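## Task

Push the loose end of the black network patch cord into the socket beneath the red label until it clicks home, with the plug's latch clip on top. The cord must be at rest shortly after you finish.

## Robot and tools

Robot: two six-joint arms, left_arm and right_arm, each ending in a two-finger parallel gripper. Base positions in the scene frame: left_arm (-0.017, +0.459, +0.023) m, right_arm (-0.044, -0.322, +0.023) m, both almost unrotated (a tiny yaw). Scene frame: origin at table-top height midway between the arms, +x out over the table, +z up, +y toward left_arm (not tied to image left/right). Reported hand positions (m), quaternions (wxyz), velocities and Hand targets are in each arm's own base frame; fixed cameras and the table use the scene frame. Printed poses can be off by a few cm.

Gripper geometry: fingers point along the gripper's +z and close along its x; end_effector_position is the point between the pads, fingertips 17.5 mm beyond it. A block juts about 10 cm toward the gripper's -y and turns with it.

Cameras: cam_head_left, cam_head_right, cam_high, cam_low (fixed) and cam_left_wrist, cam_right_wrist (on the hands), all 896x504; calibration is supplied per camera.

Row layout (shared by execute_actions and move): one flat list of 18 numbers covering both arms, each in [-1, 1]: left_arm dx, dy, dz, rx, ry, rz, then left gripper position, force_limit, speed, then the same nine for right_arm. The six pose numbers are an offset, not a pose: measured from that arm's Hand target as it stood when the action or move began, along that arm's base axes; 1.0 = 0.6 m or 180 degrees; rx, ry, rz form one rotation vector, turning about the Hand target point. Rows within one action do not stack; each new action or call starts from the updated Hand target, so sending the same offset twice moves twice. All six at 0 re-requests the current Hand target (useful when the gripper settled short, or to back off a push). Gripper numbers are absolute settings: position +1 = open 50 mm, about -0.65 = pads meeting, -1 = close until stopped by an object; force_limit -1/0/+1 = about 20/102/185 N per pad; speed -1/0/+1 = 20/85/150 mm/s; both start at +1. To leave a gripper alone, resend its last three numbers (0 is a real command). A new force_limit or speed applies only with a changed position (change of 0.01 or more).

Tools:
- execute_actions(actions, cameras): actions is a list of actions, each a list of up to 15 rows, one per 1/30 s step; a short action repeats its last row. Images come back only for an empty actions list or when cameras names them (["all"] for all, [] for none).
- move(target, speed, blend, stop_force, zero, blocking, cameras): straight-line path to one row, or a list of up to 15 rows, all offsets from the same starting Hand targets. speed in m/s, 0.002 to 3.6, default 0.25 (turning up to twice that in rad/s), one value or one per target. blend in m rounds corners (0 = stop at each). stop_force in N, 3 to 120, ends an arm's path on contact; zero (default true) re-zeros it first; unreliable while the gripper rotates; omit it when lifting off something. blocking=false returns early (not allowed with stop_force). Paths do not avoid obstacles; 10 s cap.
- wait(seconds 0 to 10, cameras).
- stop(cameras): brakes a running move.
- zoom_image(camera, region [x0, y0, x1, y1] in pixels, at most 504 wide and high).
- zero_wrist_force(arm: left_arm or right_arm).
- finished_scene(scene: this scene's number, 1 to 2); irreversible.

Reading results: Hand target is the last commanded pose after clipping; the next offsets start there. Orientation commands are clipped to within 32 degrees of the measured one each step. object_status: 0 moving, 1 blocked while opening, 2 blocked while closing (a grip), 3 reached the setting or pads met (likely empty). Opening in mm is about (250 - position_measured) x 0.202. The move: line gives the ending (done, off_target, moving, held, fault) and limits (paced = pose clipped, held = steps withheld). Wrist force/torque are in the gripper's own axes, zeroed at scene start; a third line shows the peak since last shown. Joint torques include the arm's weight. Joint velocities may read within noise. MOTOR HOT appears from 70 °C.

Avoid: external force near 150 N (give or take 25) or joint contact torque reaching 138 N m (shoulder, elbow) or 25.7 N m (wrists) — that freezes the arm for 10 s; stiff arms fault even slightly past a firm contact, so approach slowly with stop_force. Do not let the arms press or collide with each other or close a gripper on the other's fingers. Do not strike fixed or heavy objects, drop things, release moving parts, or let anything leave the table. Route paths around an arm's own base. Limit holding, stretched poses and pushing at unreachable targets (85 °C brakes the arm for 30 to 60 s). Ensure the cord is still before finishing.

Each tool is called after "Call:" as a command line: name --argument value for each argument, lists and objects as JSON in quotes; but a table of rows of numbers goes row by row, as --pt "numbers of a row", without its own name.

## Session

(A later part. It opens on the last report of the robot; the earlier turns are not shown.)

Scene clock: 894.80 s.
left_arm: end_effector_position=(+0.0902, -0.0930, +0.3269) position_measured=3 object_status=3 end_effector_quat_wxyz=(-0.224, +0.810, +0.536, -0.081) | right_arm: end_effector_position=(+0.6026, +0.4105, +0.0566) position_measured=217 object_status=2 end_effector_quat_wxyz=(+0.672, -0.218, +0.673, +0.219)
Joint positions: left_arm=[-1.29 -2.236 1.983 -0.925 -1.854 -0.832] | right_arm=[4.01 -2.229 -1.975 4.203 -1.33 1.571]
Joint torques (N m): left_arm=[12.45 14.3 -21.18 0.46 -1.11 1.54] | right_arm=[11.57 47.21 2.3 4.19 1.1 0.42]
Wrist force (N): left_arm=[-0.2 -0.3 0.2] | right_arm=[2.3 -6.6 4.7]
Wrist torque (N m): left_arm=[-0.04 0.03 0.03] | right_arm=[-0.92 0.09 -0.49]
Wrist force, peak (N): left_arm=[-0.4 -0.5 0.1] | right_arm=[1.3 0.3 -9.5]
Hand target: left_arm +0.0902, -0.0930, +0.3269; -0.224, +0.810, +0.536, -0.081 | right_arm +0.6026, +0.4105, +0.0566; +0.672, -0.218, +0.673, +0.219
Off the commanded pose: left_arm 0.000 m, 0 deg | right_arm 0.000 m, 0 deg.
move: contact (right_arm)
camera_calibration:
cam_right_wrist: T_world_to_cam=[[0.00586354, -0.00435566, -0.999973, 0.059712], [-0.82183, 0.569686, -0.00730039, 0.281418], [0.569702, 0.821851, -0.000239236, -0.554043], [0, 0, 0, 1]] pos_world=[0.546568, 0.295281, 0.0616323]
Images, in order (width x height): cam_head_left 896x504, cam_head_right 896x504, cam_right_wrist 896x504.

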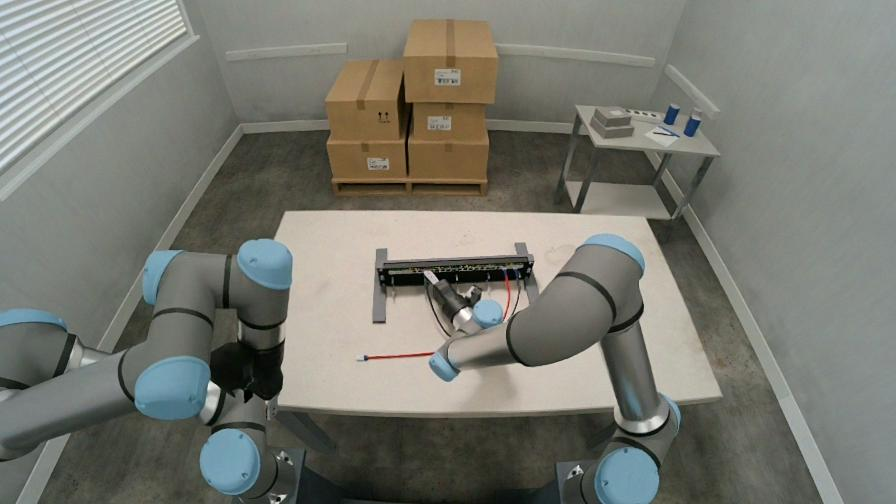

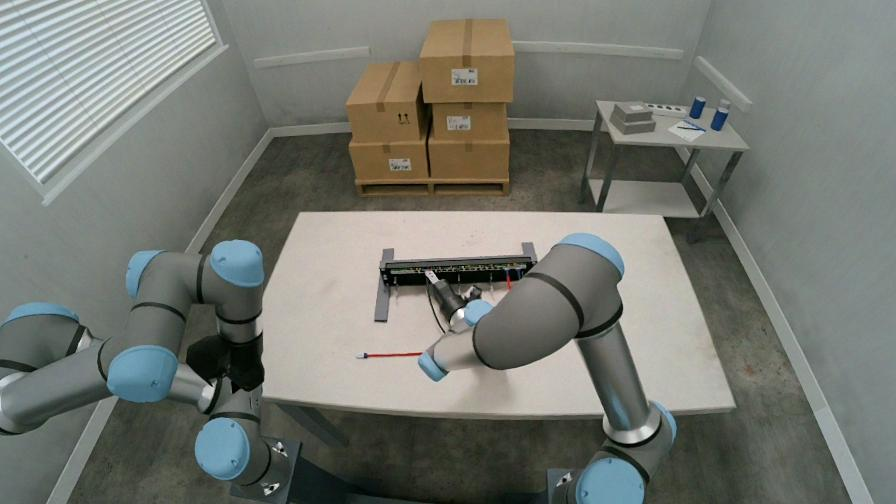

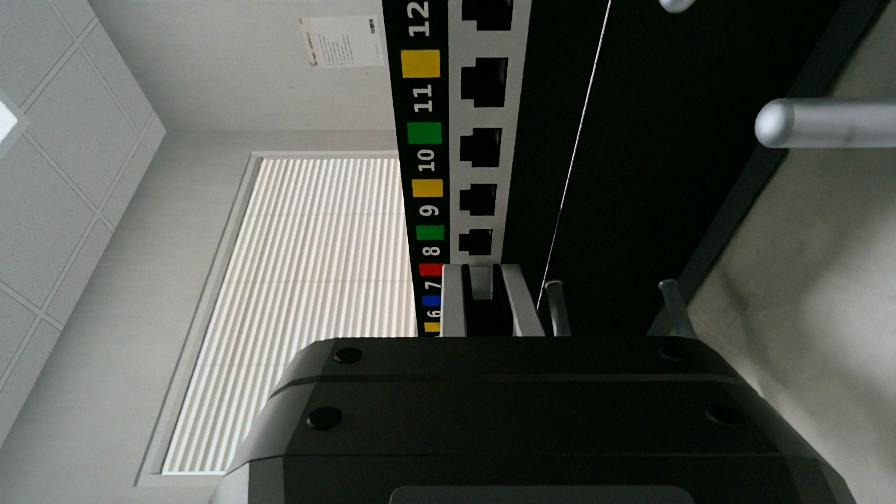

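Call:
move --target '[0,0,0,0,0,0, 1, 1, 1, 0.0133,0.0013,0,0,0,0,-1,-0.5,-0.6]' --speed 0.01 --stop_force 22 --cameras '["cam_right_wrist","cam_head_right","cam_head_left"]'

Call:
zoom_image --camera "cam_right_wrist" --region '[440, 210, 520, 300]'

Call:
zoom_image --camera "cam_head_right" --region '[410, 260, 450, 290]'

Scene clock: 919.67 s.
left_arm: end_effector_position=(+0.0902, -0.0930, +0.3269) position_measured=3 object_status=3 end_effector_quat_wxyz=(-0.224, +0.810, +0.536, -0.081) | right_arm: end_effector_position=(+0.6037, +0.4108, +0.0567) position_measured=217 object_status=2 end_effector_quat_wxyz=(+0.672, -0.219, +0.672, +0.219)
Joint positions: left_arm=[-1.29 -2.236 1.983 -0.925 -1.854 -0.832] | right_arm=[4.009 -2.23 -1.972 4.201 -1.332 1.571]
Joint torques (N m): left_arm=[12.25 14.23 -21.47 0.47 -1.27 1.36] | right_arm=[9.87 47.15 3 4.58 1.55 0.47]
Wrist force (N): left_arm=[-0.2 -0.1 0.2] | right_arm=[2.7 -4.5 0.5]
Wrist torque (N m): left_arm=[-0.02 0.05 0.03] | right_arm=[-0.93 0.16 -0.49]
Wrist force, peak (N): left_arm=[-0.2 -0.3 0.6] | right_arm=[0.4 6.3 -25.1]
Hand target: left_arm +0.0902, -0.0930, +0.3269; -0.224, +0.810, +0.536, -0.081 | right_arm +0.6037, +0.4108, +0.0567; +0.672, -0.219, +0.672, +0.219 (not the last commanded pose)
Off the commanded pose: left_arm 0.000 m, 0 deg | right_arm 0.007 m, 0 deg.
move: contact (right_arm)
camera_calibration:
cam_right_wrist: T_world_to_cam=[[0.00592237, -0.00427149, -0.999973, 0.0597493], [-0.822035, 0.56939, -0.00730074, 0.282489], [0.569406, 0.822056, -0.000139175, -0.554796], [0, 0, 0, 1]] pos_world=[0.547766, 0.295482, 0.0617329]
Images, in order (width x height): cam_head_left 896x504, cam_head_right 896x504, cam_right_wrist 896x504.

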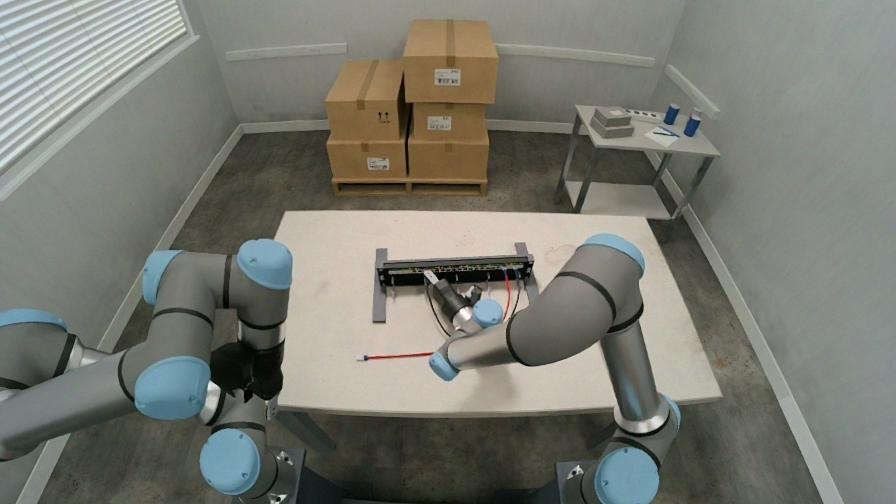

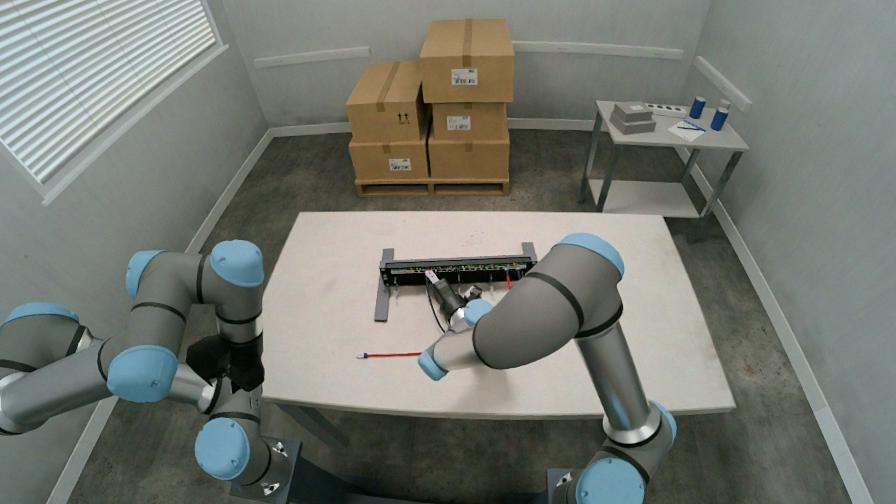

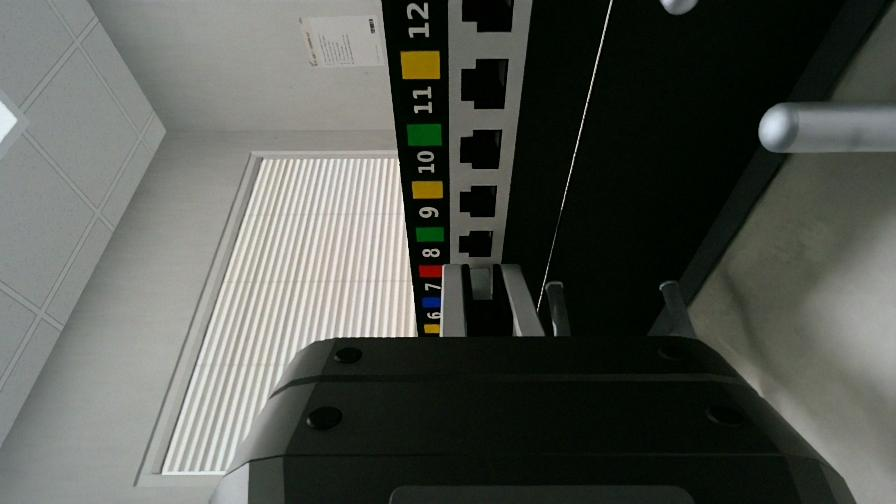

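Scaled by 5.600 from the camera's 896x504 image, which has a finer 1280x720 frame.

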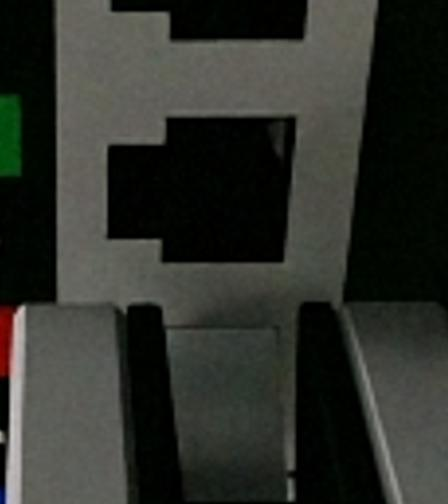

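Scaled by 12.600 from the camera's 896x504 image, which has a finer 1280x720 frame.

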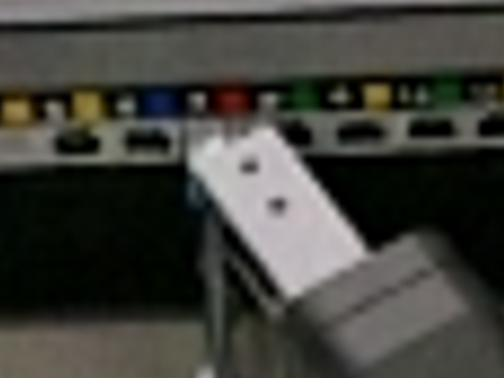

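Call:
move --target '[0,0,0,0,0,0, 1, 1, 1, 0.0116,0.0011,0,0,0,0,-1,-0.5,-0.6]' --speed 0.008 --stop_force 42 --cameras '["cam_right_wrist","cam_head_right"]'

Call:
zoom_image --camera "cam_right_wrist" --region '[440, 210, 520, 300]'

Scene clock: 942.37 s.
left_arm: end_effector_position=(+0.0902, -0.0930, +0.3269) position_measured=3 object_status=3 end_effector_quat_wxyz=(-0.224, +0.810, +0.536, -0.081) | right_arm: end_effector_position=(+0.6107, +0.4114, +0.0567) position_measured=217 object_status=2 end_effector_quat_wxyz=(+0.672, -0.219, +0.672, +0.219)
Joint positions: left_arm=[-1.29 -2.236 1.983 -0.925 -1.854 -0.832] | right_arm=[3.998 -2.238 -1.952 4.19 -1.343 1.571]
Joint torques (N m): left_arm=[12.29 13.97 -21.85 0.35 -1.23 1.35] | right_arm=[0.73 43.15 9.11 4.89 5.43 0.19]
Wrist force (N): left_arm=[-0.2 -0.1 0.3] | right_arm=[-1.1 9.8 -18.7]
Wrist torque (N m): left_arm=[-0.01 0.03 0.03] | right_arm=[-0.68 0.01 -0.48]
Wrist force, peak (N): left_arm=[0.0 -0.6 0.5] | right_arm=[0.3 4.6 -25.6]
Hand target: left_arm +0.0902, -0.0930, +0.3269; -0.224, +0.810, +0.536, -0.081 | right_arm +0.6107, +0.4114, +0.0567; +0.672, -0.219, +0.672, +0.219
Off the commanded pose: left_arm 0.000 m, 0 deg | right_arm 0.000 m, 0 deg.
move: done
camera_calibration:
cam_right_wrist: T_world_to_cam=[[0.00592152, -0.00427089, -0.999973, 0.0597117], [-0.822035, 0.56939, -0.0072997, 0.287763], [0.569406, 0.822056, -0.00013917, -0.559301], [0, 0, 0, 1]] pos_world=[0.554666, 0.296182, 0.0617329]
Images, in order (width x height): cam_head_right 896x504, cam_right_wrist 896x504.

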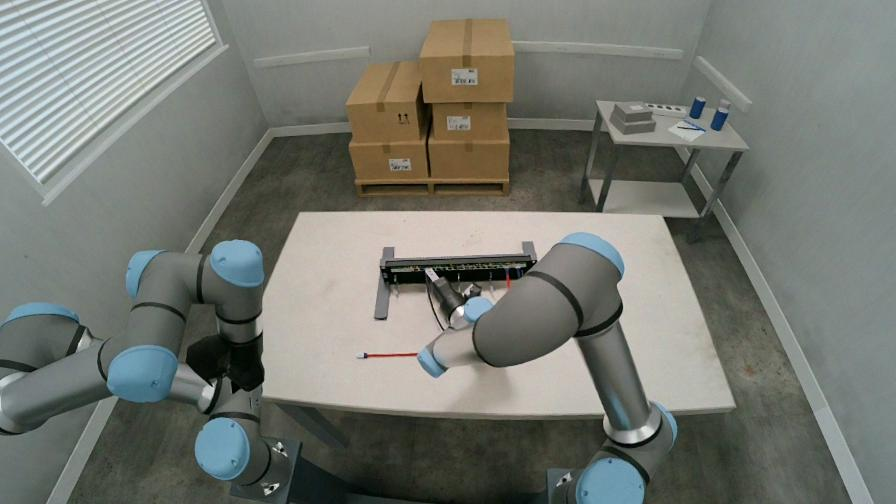

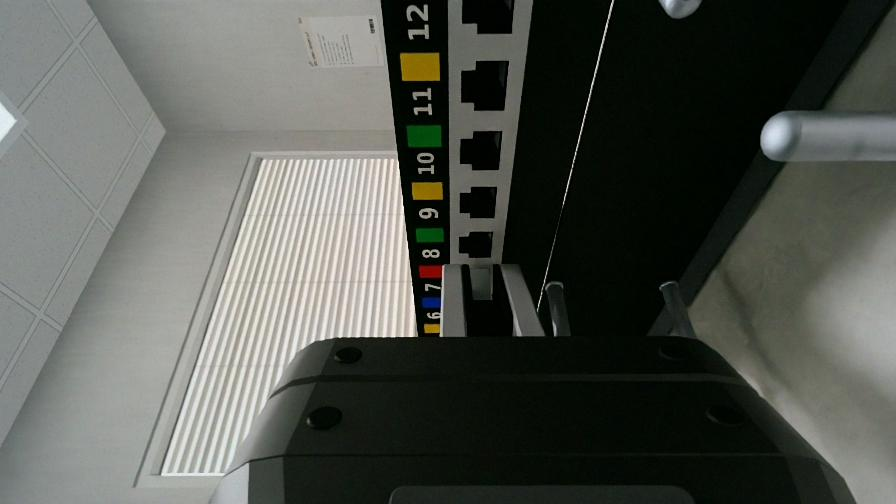

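Scaled by 5.600 from the camera's 896x504 image, which has a finer 1280x720 frame.

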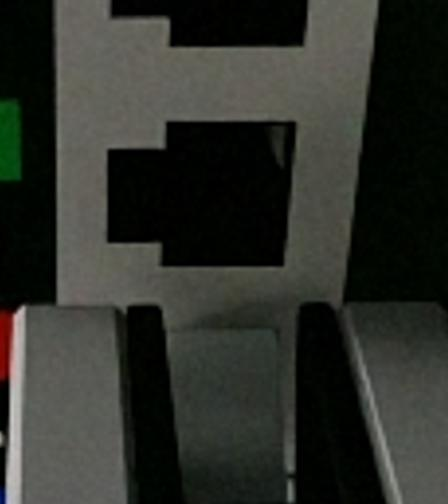

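Call:
wait --seconds 0.1 --cameras '["cam_high","cam_low","cam_head_left","cam_head_right"]'

Call:
zoom_image --camera "cam_high" --region '[370, 220, 610, 420]'

Call:
zoom_image --camera "cam_low" --region '[370, 230, 580, 330]'

Call:
zoom_image --camera "cam_head_left" --region '[360, 230, 560, 340]'

Scene clock: 970.37 s.
left_arm: end_effector_position=(+0.0902, -0.0930, +0.3269) position_measured=3 object_status=3 end_effector_quat_wxyz=(-0.224, +0.810, +0.536, -0.081) | right_arm: end_effector_position=(+0.6107, +0.4114, +0.0567) position_measured=217 object_status=2 end_effector_quat_wxyz=(+0.672, -0.219, +0.672, +0.219)
Joint positions: left_arm=[-1.29 -2.236 1.983 -0.925 -1.854 -0.832] | right_arm=[3.998 -2.238 -1.952 4.19 -1.343 1.571]
Joint torques (N m): left_arm=[12.14 14.28 -21.94 0.4 -1.16 1.25] | right_arm=[1.19 44.27 9.04 4.81 5.53 0.05]
Wrist force (N): left_arm=[-0.1 0.0 0.2] | right_arm=[-1.2 9.6 -18.6]
Wrist torque (N m): left_arm=[0.00 0.02 0.03] | right_arm=[-0.69 0.04 -0.49]
Wrist force, peak (N): left_arm=[-0.2 -0.4 0.4] | right_arm=[-1.1 9.9 -18.7]
Hand target: left_arm +0.0902, -0.0930, +0.3269; -0.224, +0.810, +0.536, -0.081 | right_arm +0.6107, +0.4114, +0.0567; +0.672, -0.219, +0.672, +0.219
Tool commands: left_gripper/position=+1.0 left_gripper/force_limit=+1.0 left_gripper/speed=+1.0 right_gripper/position=-1.0 right_gripper/force_limit=-0.5 right_gripper/speed=-0.6
Off the commanded pose: left_arm 0.000 m, 0 deg | right_arm 0.000 m, 0 deg.
wait: 0.10 s; at rest from the start
Images, in order (width x height): cam_head_left 896x504, cam_head_right 896x504, cam_high 896x504, cam_low 896x504.

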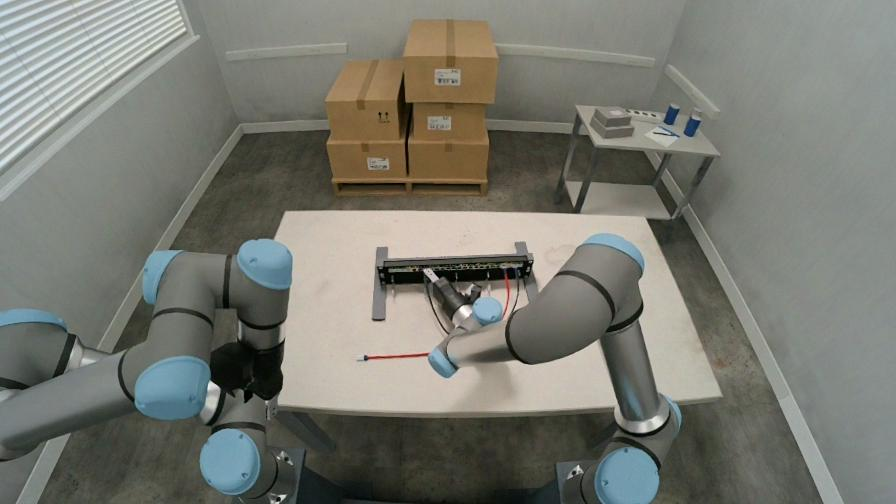

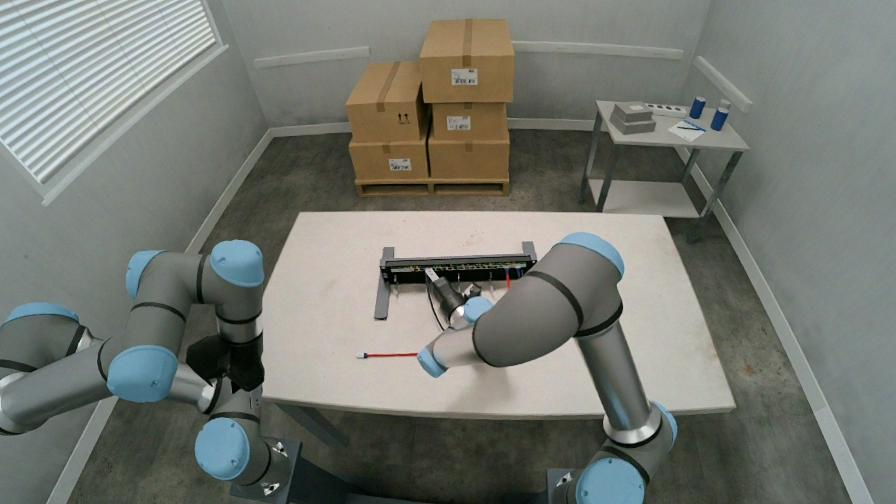

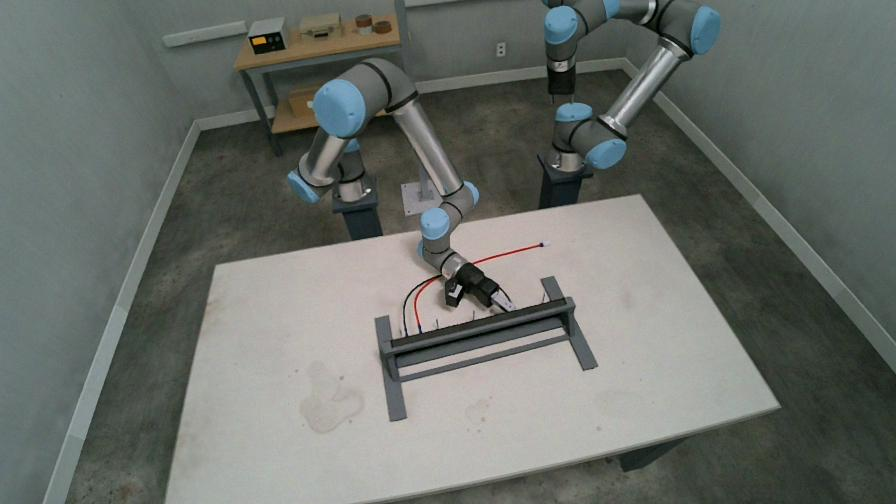

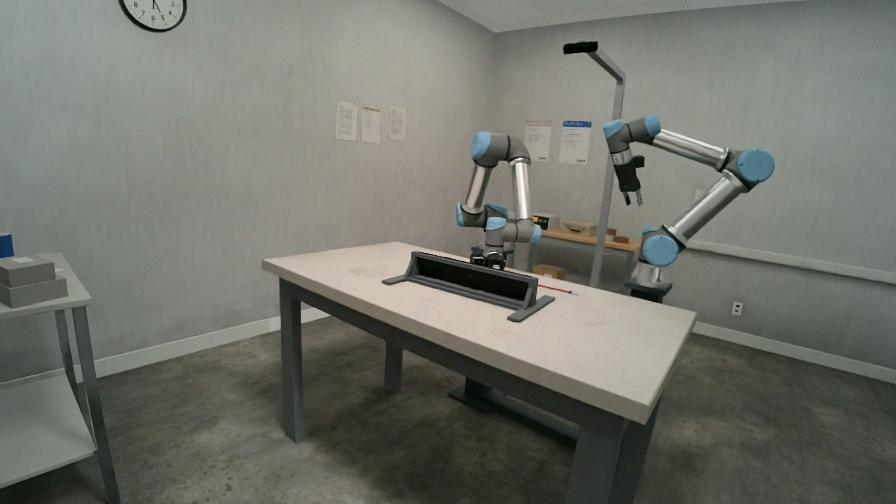

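Scaled by 2.100 from the camera's 896x504 image, which has a finer 1280x720 frame.

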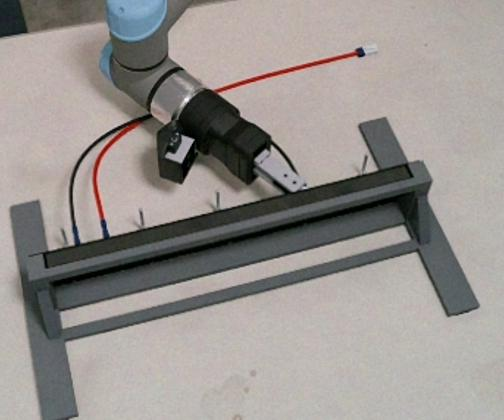

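Scaled by 2.400 from the camera's 896x504 image, which has a finer 1280x720 frame.

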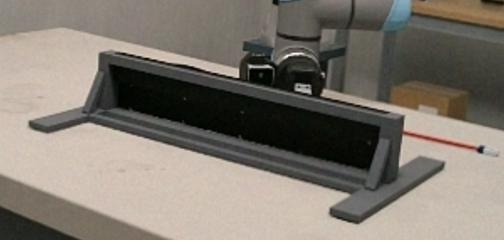

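Scaled by 2.520 from the camera's 896x504 image, which has a finer 1280x720 frame.

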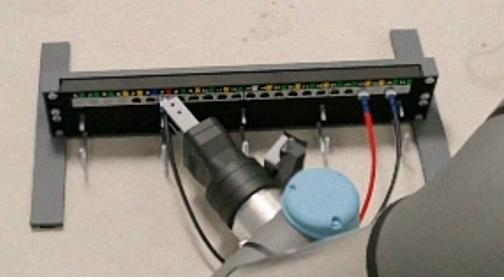

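Call:
move --target '[0.6,-0.012,0.01,-0.096,0.04,-0.412, -1, -0.8, 0, 0,0,0,0,0,0,-1,-0.5,-0.6]' --speed 0.35

Call:
move --target '[0.433,-0.32,-0.30,-0.096,0.04,-0.412, -1, -0.8, 0, 0,0,0,0,0,0,-1,-0.5,-0.6]' --speed 0.25 --cameras '["all"]'

Call:
zoom_image --camera "cam_high" --region '[450, 220, 630, 400]'

Scene clock: 1045.40 s.
left_arm: end_effector_position=(+0.4502, -0.1001, +0.3329) position_measured=251 object_status=3 end_effector_quat_wxyz=(-0.142, +0.985, -0.089, -0.051) | right_arm: end_effector_position=(+0.6107, +0.4114, +0.0567) position_measured=217 object_status=2 end_effector_quat_wxyz=(+0.672, -0.219, +0.672, +0.219)
Joint positions: left_arm=[-0.626 -1.584 1.543 -1.293 -1.38 1.102] | right_arm=[3.998 -2.238 -1.952 4.19 -1.343 1.571]
Joint torques (N m): left_arm=[-13.73 -27.56 -24.75 -0.68 -0.18 2.38] | right_arm=[1.99 44.11 8.78 4.84 5.54 -0.23]
Wrist force (N): left_arm=[-0.1 -0.4 0.8] | right_arm=[-0.9 9.5 -18.5]
Wrist torque (N m): left_arm=[-0.06 0.03 0.08] | right_arm=[-0.71 0.05 -0.49]
Wrist force, peak (N): left_arm=[-0.8 -2.0 1.0] | right_arm=[-1.3 9.6 -19.0]
Hand target: left_arm +0.4502, -0.1002, +0.3329; -0.142, +0.984, -0.089, -0.051 | right_arm +0.6107, +0.4114, +0.0567; +0.672, -0.219, +0.672, +0.219
Off the commanded pose: left_arm 0.000 m, 0 deg | right_arm 0.000 m, 0 deg.
move: done

Scene clock: 1048.60 s.
left_arm: end_effector_position=(+0.7100, -0.2920, +0.1529) position_measured=251 object_status=3 end_effector_quat_wxyz=(+0.000, +0.737, -0.676, +0.000) | right_arm: end_effector_position=(+0.6107, +0.4114, +0.0567) position_measured=217 object_status=2 end_effector_quat_wxyz=(+0.672, -0.219, +0.672, +0.219)
Joint positions: left_arm=[-0.564 -0.877 1.075 -1.769 -1.572 2.491] | right_arm=[3.998 -2.238 -1.952 4.19 -1.343 1.571]
Joint torques (N m): left_arm=[-11.32 -53.16 -31.8 -5.13 1.52 2.03] | right_arm=[1.42 45.51 9.16 4.83 5.56 -0.54]
Wrist force (N): left_arm=[-0.2 -0.2 0.4] | right_arm=[-1.6 9.6 -18.5]
Wrist torque (N m): left_arm=[-0.10 0.06 0.11] | right_arm=[-0.70 0.06 -0.49]
Wrist force, peak (N): left_arm=[0.8 -1.5 1.8] | right_arm=[-1.4 9.7 -19.1]
Hand target: left_arm +0.7100, -0.2922, +0.1529; +0.000, +0.737, -0.676, +0.000 | right_arm +0.6107, +0.4114, +0.0567; +0.672, -0.219, +0.672, +0.219
Off the commanded pose: left_arm 0.000 m, 0 deg | right_arm 0.000 m, 0 deg.
move: done
camera_calibration:
cam_left_wrist: T_world_to_cam=[[0.101987, -0.994742, -0.00928582, -0.35146], [-0.934929, -0.0990351, 0.340735, 0.602403], [-0.339863, -0.0260689, -0.940114, 0.511567], [0, 0, 0, 1]] pos_world=[0.772911, -0.276617, 0.272408]
cam_right_wrist: T_world_to_cam=[[0.00592152, -0.0042709, -0.999973, 0.0597117], [-0.822035, 0.56939, -0.0072997, 0.287763], [0.569406, 0.822056, -0.00013917, -0.559301], [0, 0, 0, 1]] pos_world=[0.554666, 0.296182, 0.0617329]

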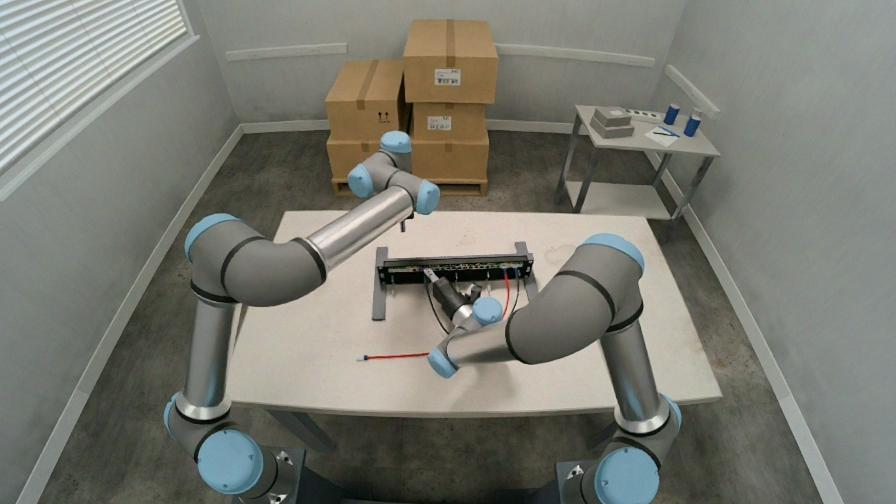

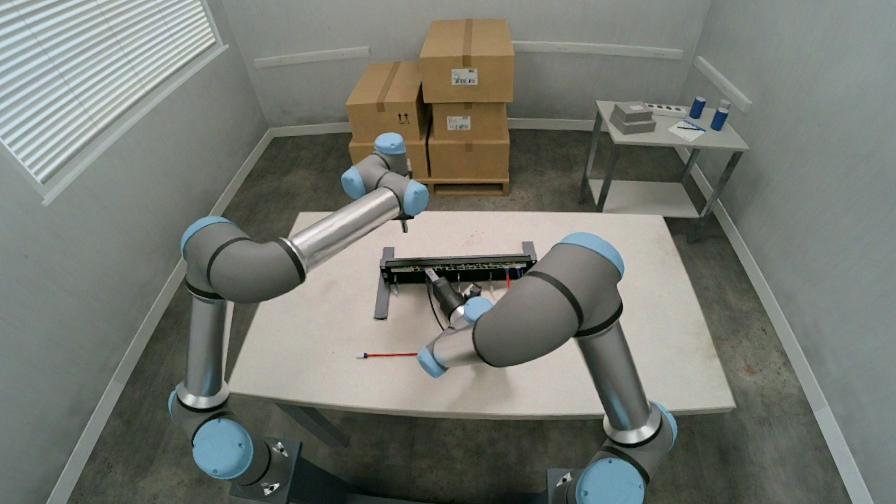

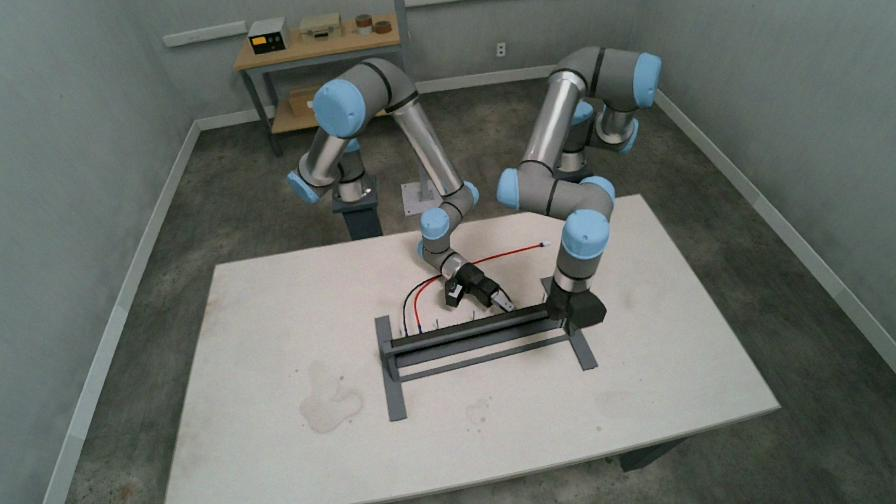

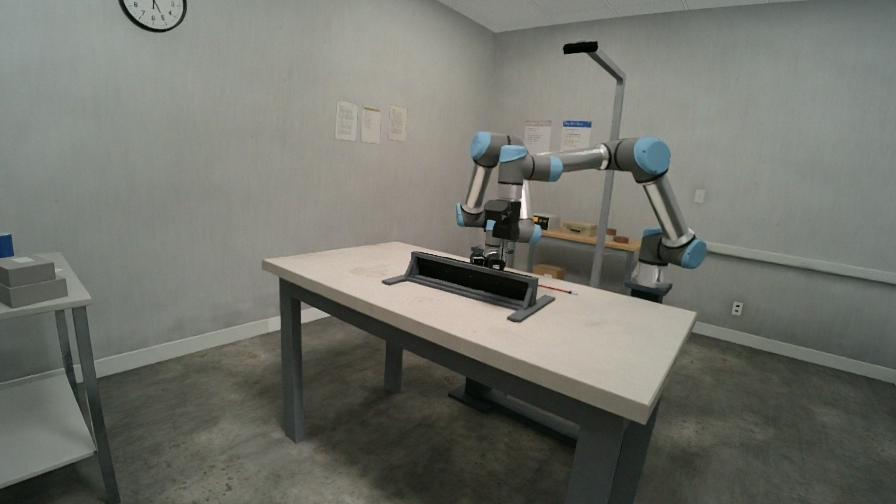

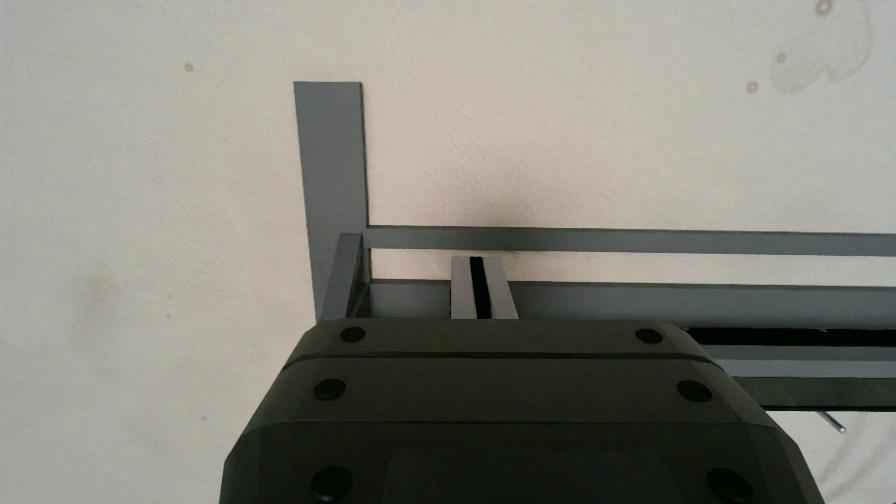

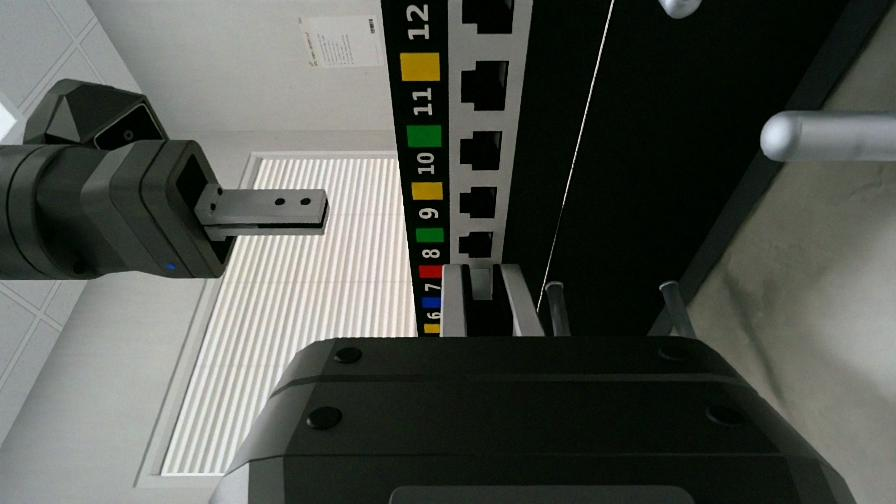

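Scaled by 2.800 from the camera's 896x504 image, which has a finer 1280x720 frame.

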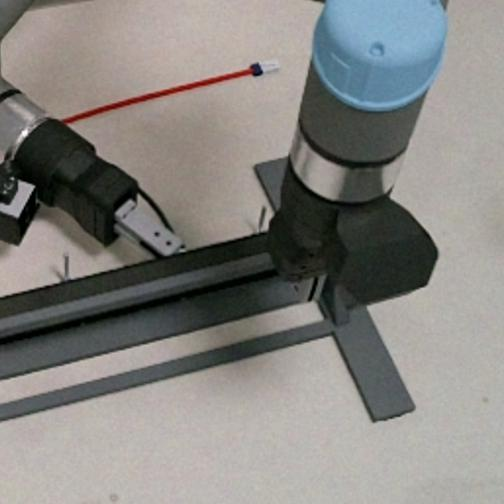

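Call:
move --target '[0,-0.0417,-0.16,0,0,0, -1, -0.8, 0, 0,0,0,0,0,0,-1,-0.5,-0.6]' --speed 0.12 --stop_force 10

Call:
move --target '[-0.1,-0.009,0,0,0,0, -1, -0.8, 0, 0,0,0,0,0,0,-1,-0.5,-0.6]' --speed 0.02 --stop_force 6 --cameras '["cam_left_wrist","cam_right_wrist","cam_high"]'

Scene clock: 1077.80 s.
left_arm: end_effector_position=(+0.7100, -0.3172, +0.0569) position_measured=251 object_status=3 end_effector_quat_wxyz=(+0.000, +0.737, -0.676, +0.000) | right_arm: end_effector_position=(+0.6107, +0.4114, +0.0567) position_measured=217 object_status=2 end_effector_quat_wxyz=(+0.672, -0.219, +0.672, +0.219)
Joint positions: left_arm=[-0.592 -0.78 1.16 -1.951 -1.572 2.464] | right_arm=[3.998 -2.238 -1.952 4.19 -1.343 1.571]
Joint torques (N m): left_arm=[12.86 -67.95 -35.4 -4.33 0.49 2.57] | right_arm=[1.49 45.97 9.49 4.84 5.45 -0.88]
Wrist force (N): left_arm=[0.1 -0.5 1.2] | right_arm=[-0.8 9.5 -18.7]
Wrist torque (N m): left_arm=[-0.11 0.04 0.13] | right_arm=[-0.70 0.03 -0.48]
Wrist force, peak (N): left_arm=[0.4 -0.5 3.0] | right_arm=[-0.8 9.8 -19.0]
Hand target: left_arm +0.7100, -0.3172, +0.0569; +0.000, +0.737, -0.676, +0.000 | right_arm +0.6107, +0.4114, +0.0567; +0.672, -0.219, +0.672, +0.219
Off the commanded pose: left_arm 0.000 m, 0 deg | right_arm 0.000 m, 0 deg.
move: done

Scene clock: 1081.50 s.
left_arm: end_effector_position=(+0.6594, -0.3218, +0.0569) position_measured=251 object_status=3 end_effector_quat_wxyz=(+0.000, +0.737, -0.676, +0.000) | right_arm: end_effector_position=(+0.6107, +0.4114, +0.0567) position_measured=217 object_status=2 end_effector_quat_wxyz=(+0.672, -0.219, +0.673, +0.219)
Joint positions: left_arm=[-0.636 -0.881 1.342 -2.032 -1.572 2.42] | right_arm=[3.998 -2.238 -1.952 4.19 -1.343 1.571]
Joint torques (N m): left_arm=[12.76 -41.55 -18.51 -5.11 0.62 2.48] | right_arm=[-8.52 45.14 23.65 4.84 3.85 -1.12]
Wrist force (N): left_arm=[-0.1 -0.8 1.3] | right_arm=[-0.8 8.1 -16.4]
Wrist torque (N m): left_arm=[-0.09 0.05 0.08] | right_arm=[-0.69 0.05 -0.48]
Wrist force, peak (N): left_arm=[2.0 -31.4 6.6] | right_arm=[-1.3 13.1 -24.9]
Hand target: left_arm +0.6594, -0.3218, +0.0569; +0.000, +0.737, -0.676, +0.000 (not the last commanded pose) | right_arm +0.6107, +0.4114, +0.0567; +0.672, -0.219, +0.672, +0.219
Off the commanded pose: left_arm 0.009 m, 0 deg | right_arm 0.000 m, 0 deg.
move: contact (left_arm)
camera_calibration:
cam_left_wrist: T_world_to_cam=[[0.101482, -0.994795, -0.00920131, -0.376502], [-0.935027, -0.0985352, 0.340611, 0.585101], [-0.339745, -0.0259624, -0.940159, 0.403298], [0, 0, 0, 1]] pos_world=[0.722312, -0.306419, 0.176408]
cam_right_wrist: T_world_to_cam=[[0.00592152, -0.0042709, -0.999973, 0.0597117], [-0.822035, 0.56939, -0.0072997, 0.287763], [0.569406, 0.822056, -0.00013917, -0.559301], [0, 0, 0, 1]] pos_world=[0.554666, 0.296182, 0.0617329]
Images, in order (width x height): cam_high 896x504, cam_left_wrist 896x504, cam_right_wrist 896x504.

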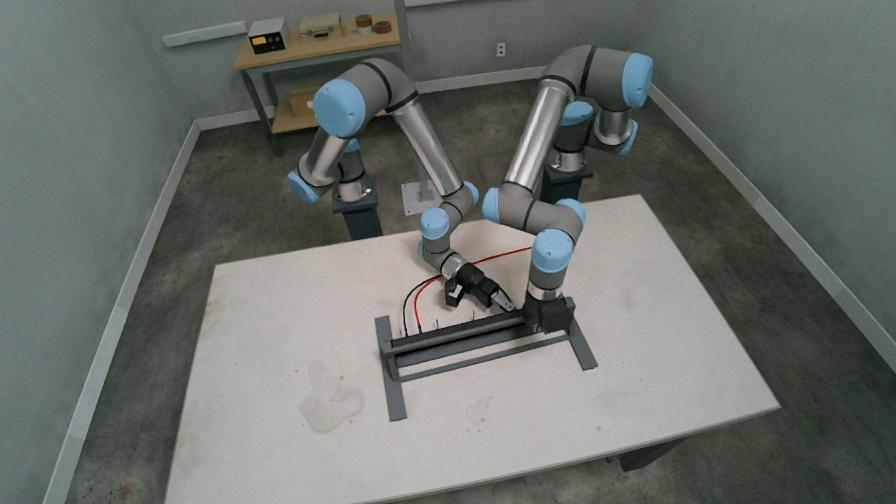

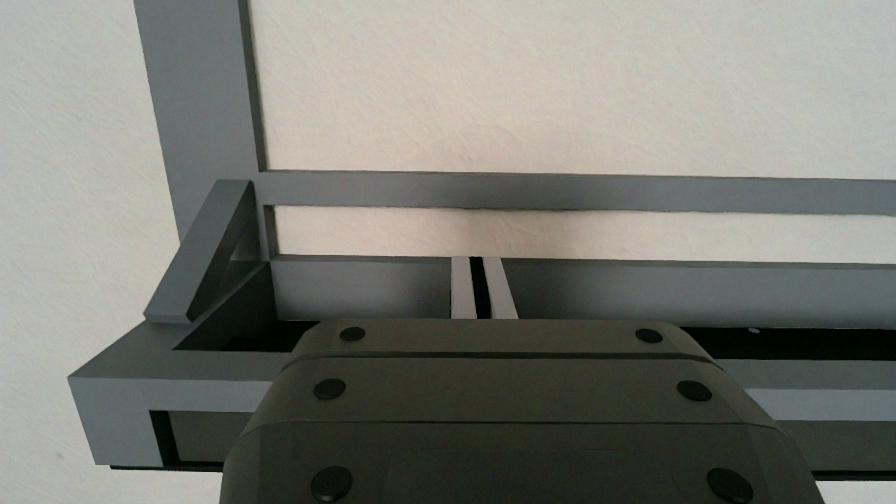

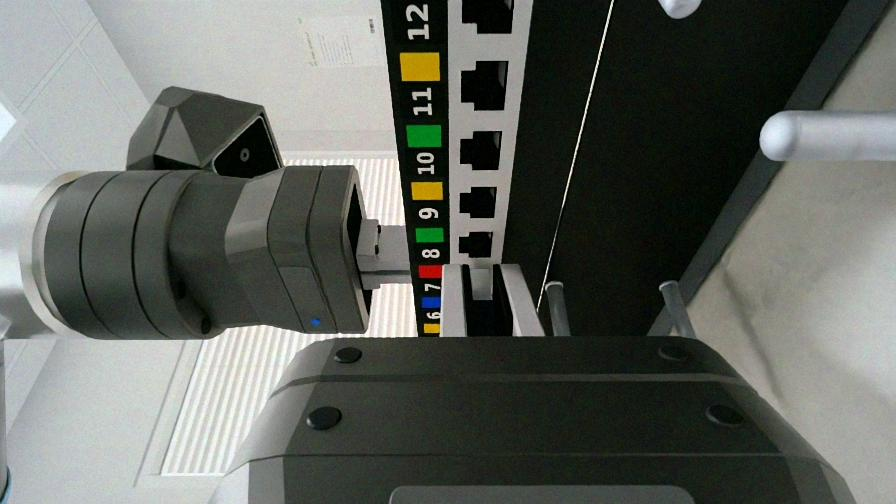

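Call:
move --target '[0,0,0,0,0,0, -1, -0.8, 0, 0.01,0.001,0,0,0,0,-1,-0.5,-0.6]' --speed 0.006 --stop_force 30 --cameras '["cam_right_wrist"]'

Call:
zoom_image --camera "cam_right_wrist" --region '[440, 210, 520, 300]'

Scene clock: 1093.37 s.
left_arm: end_effector_position=(+0.6594, -0.3217, +0.0569) position_measured=251 object_status=3 end_effector_quat_wxyz=(+0.000, +0.737, -0.676, +0.000) | right_arm: end_effector_position=(+0.6115, +0.4116, +0.0568) position_measured=217 object_status=2 end_effector_quat_wxyz=(+0.672, -0.219, +0.672, +0.219)
Joint positions: left_arm=[-0.636 -0.881 1.342 -2.032 -1.572 2.42] | right_arm=[3.997 -2.239 -1.95 4.189 -1.345 1.571]
Joint torques (N m): left_arm=[-24.22 -53.01 -17.71 5.62 -5.7 1.66] | right_arm=[-3.09 48.35 14.7 6.56 7.53 -1.3]
Wrist force (N): left_arm=[4.0 -36.5 6.5] | right_arm=[-1.7 18.5 -35.3]
Wrist torque (N m): left_arm=[-1.25 -0.01 0.27] | right_arm=[-0.68 0.04 -0.46]
Wrist force, peak (N): left_arm=[4.0 -36.6 10.1] | right_arm=[-4.1 20.9 -48.8]
Hand target: left_arm +0.6594, -0.3218, +0.0569; +0.000, +0.737, -0.676, +0.000 | right_arm +0.6115, +0.4116, +0.0568; +0.672, -0.219, +0.672, +0.219 (not the last commanded pose)
Off the commanded pose: left_arm 0.000 m, 0 deg | right_arm 0.005 m, 0 deg.
move: contact (right_arm)
camera_calibration:
cam_right_wrist: T_world_to_cam=[[0.00597994, -0.00418777, -0.999973, 0.0596503], [-0.822193, 0.569162, -0.00730038, 0.288599], [0.569177, 0.822215, -0.0000396023, -0.559822], [0, 0, 0, 1]] pos_world=[0.555566, 0.296284, 0.0617334]
Images, in order (width x height): cam_right_wrist 896x504.

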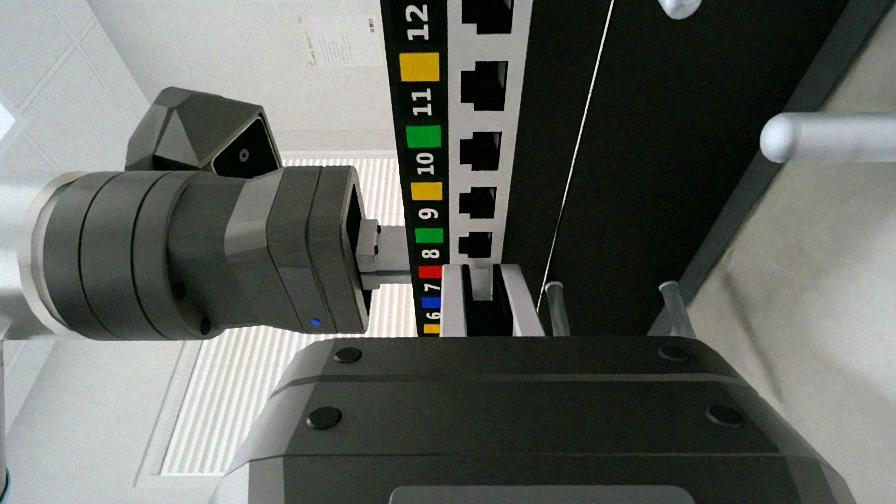

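Scaled by 5.600 from the camera's 896x504 image, which has a finer 1280x720 frame.

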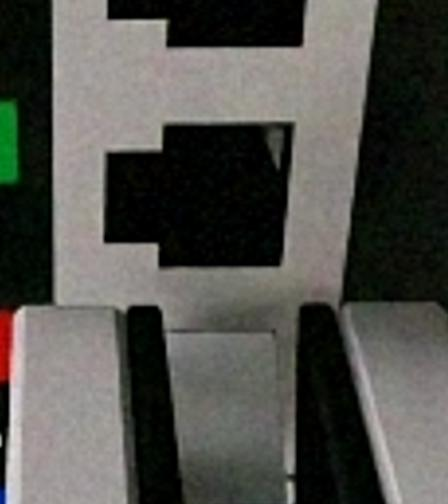

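Call:
wait --seconds 0.1 --cameras '["cam_head_left","cam_head_right"]'

Call:
zoom_image --camera "cam_head_left" --region '[485, 255, 535, 290]'

Call:
zoom_image --camera "cam_head_left" --region '[405, 255, 455, 290]'

Call:
zoom_image --camera "cam_head_right" --region '[485, 255, 535, 290]'

Call:
zoom_image --camera "cam_head_right" --region '[405, 255, 455, 290]'

Scene clock: 1144.87 s.
left_arm: end_effector_position=(+0.6594, -0.3218, +0.0569) position_measured=251 object_status=3 end_effector_quat_wxyz=(+0.000, +0.737, -0.676, +0.000) | right_arm: end_effector_position=(+0.6115, +0.4116, +0.0568) position_measured=217 object_status=2 end_effector_quat_wxyz=(+0.672, -0.219, +0.672, +0.219)
Joint positions: left_arm=[-0.636 -0.881 1.342 -2.032 -1.572 2.42] | right_arm=[3.997 -2.239 -1.95 4.189 -1.345 1.571]
Joint torques (N m): left_arm=[-25.28 -65.51 -18.14 5.14 -5.59 -0.66] | right_arm=[-3.18 47.98 16.81 6.54 4.51 -1.35]
Wrist force (N): left_arm=[2.3 -38.1 7.7] | right_arm=[-1.3 18.3 -35.8]
Wrist torque (N m): left_arm=[-1.31 0.04 0.30] | right_arm=[-0.70 0.07 -0.47]
Wrist force, peak (N): left_arm=[2.1 -38.4 7.9] | right_arm=[-1.0 18.6 -36.1]
Hand target: left_arm +0.6594, -0.3218, +0.0569; +0.000, +0.737, -0.676, +0.000 | right_arm +0.6115, +0.4116, +0.0568; +0.672, -0.219, +0.672, +0.219 (not the last commanded pose)
Tool commands: left_gripper/position=-1.0 left_gripper/force_limit=-0.8 left_gripper/speed=+0.0 right_gripper/position=-1.0 right_gripper/force_limit=-0.5 right_gripper/speed=-0.6
Off the commanded pose: left_arm 0.000 m, 0 deg | right_arm 0.005 m, 0 deg.
wait: 0.10 s; at rest from the start
Images, in order (width x height): cam_head_left 896x504, cam_head_right 896x504.

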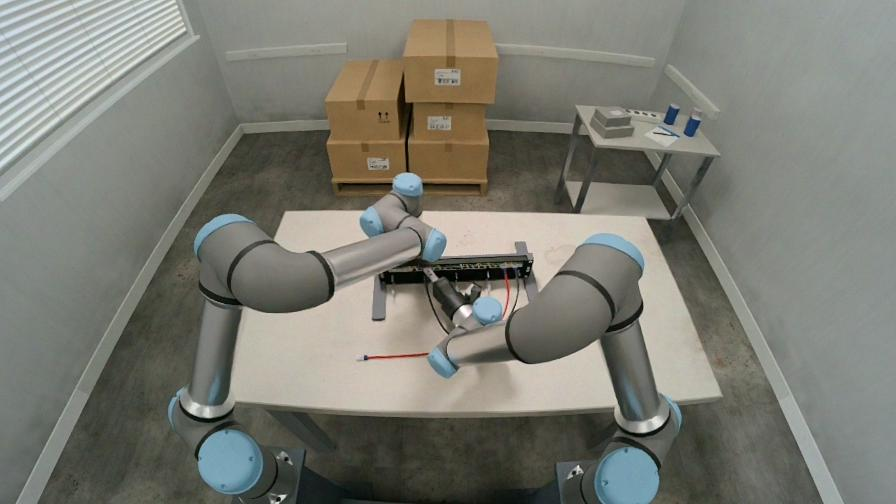

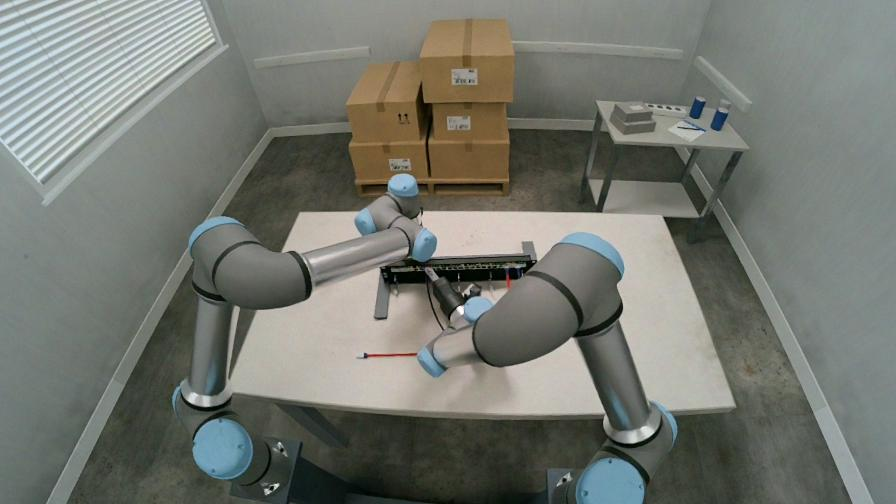

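Scaled by 10.080 from the camera's 896x504 image, which has a finer 1280x720 frame.

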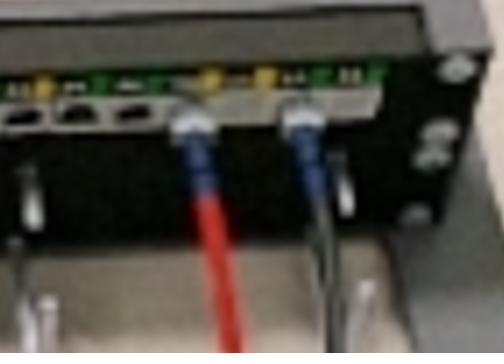

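Scaled by 10.080 from the camera's 896x504 image, which has a finer 1280x720 frame.

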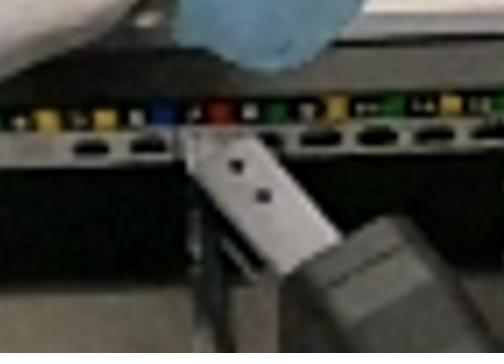

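Scaled by 10.080 from the camera's 896x504 image, which has a finer 1280x720 frame.

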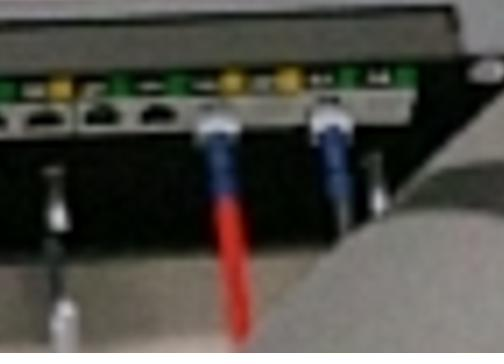

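Scaled by 10.080 from the camera's 896x504 image, which has a finer 1280x720 frame.

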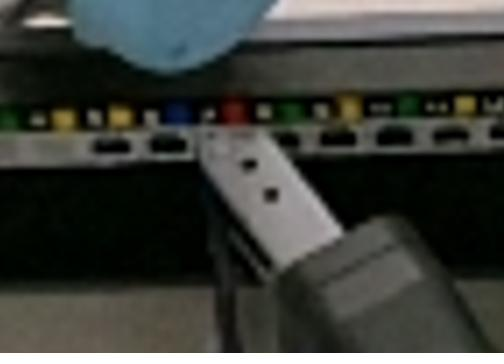

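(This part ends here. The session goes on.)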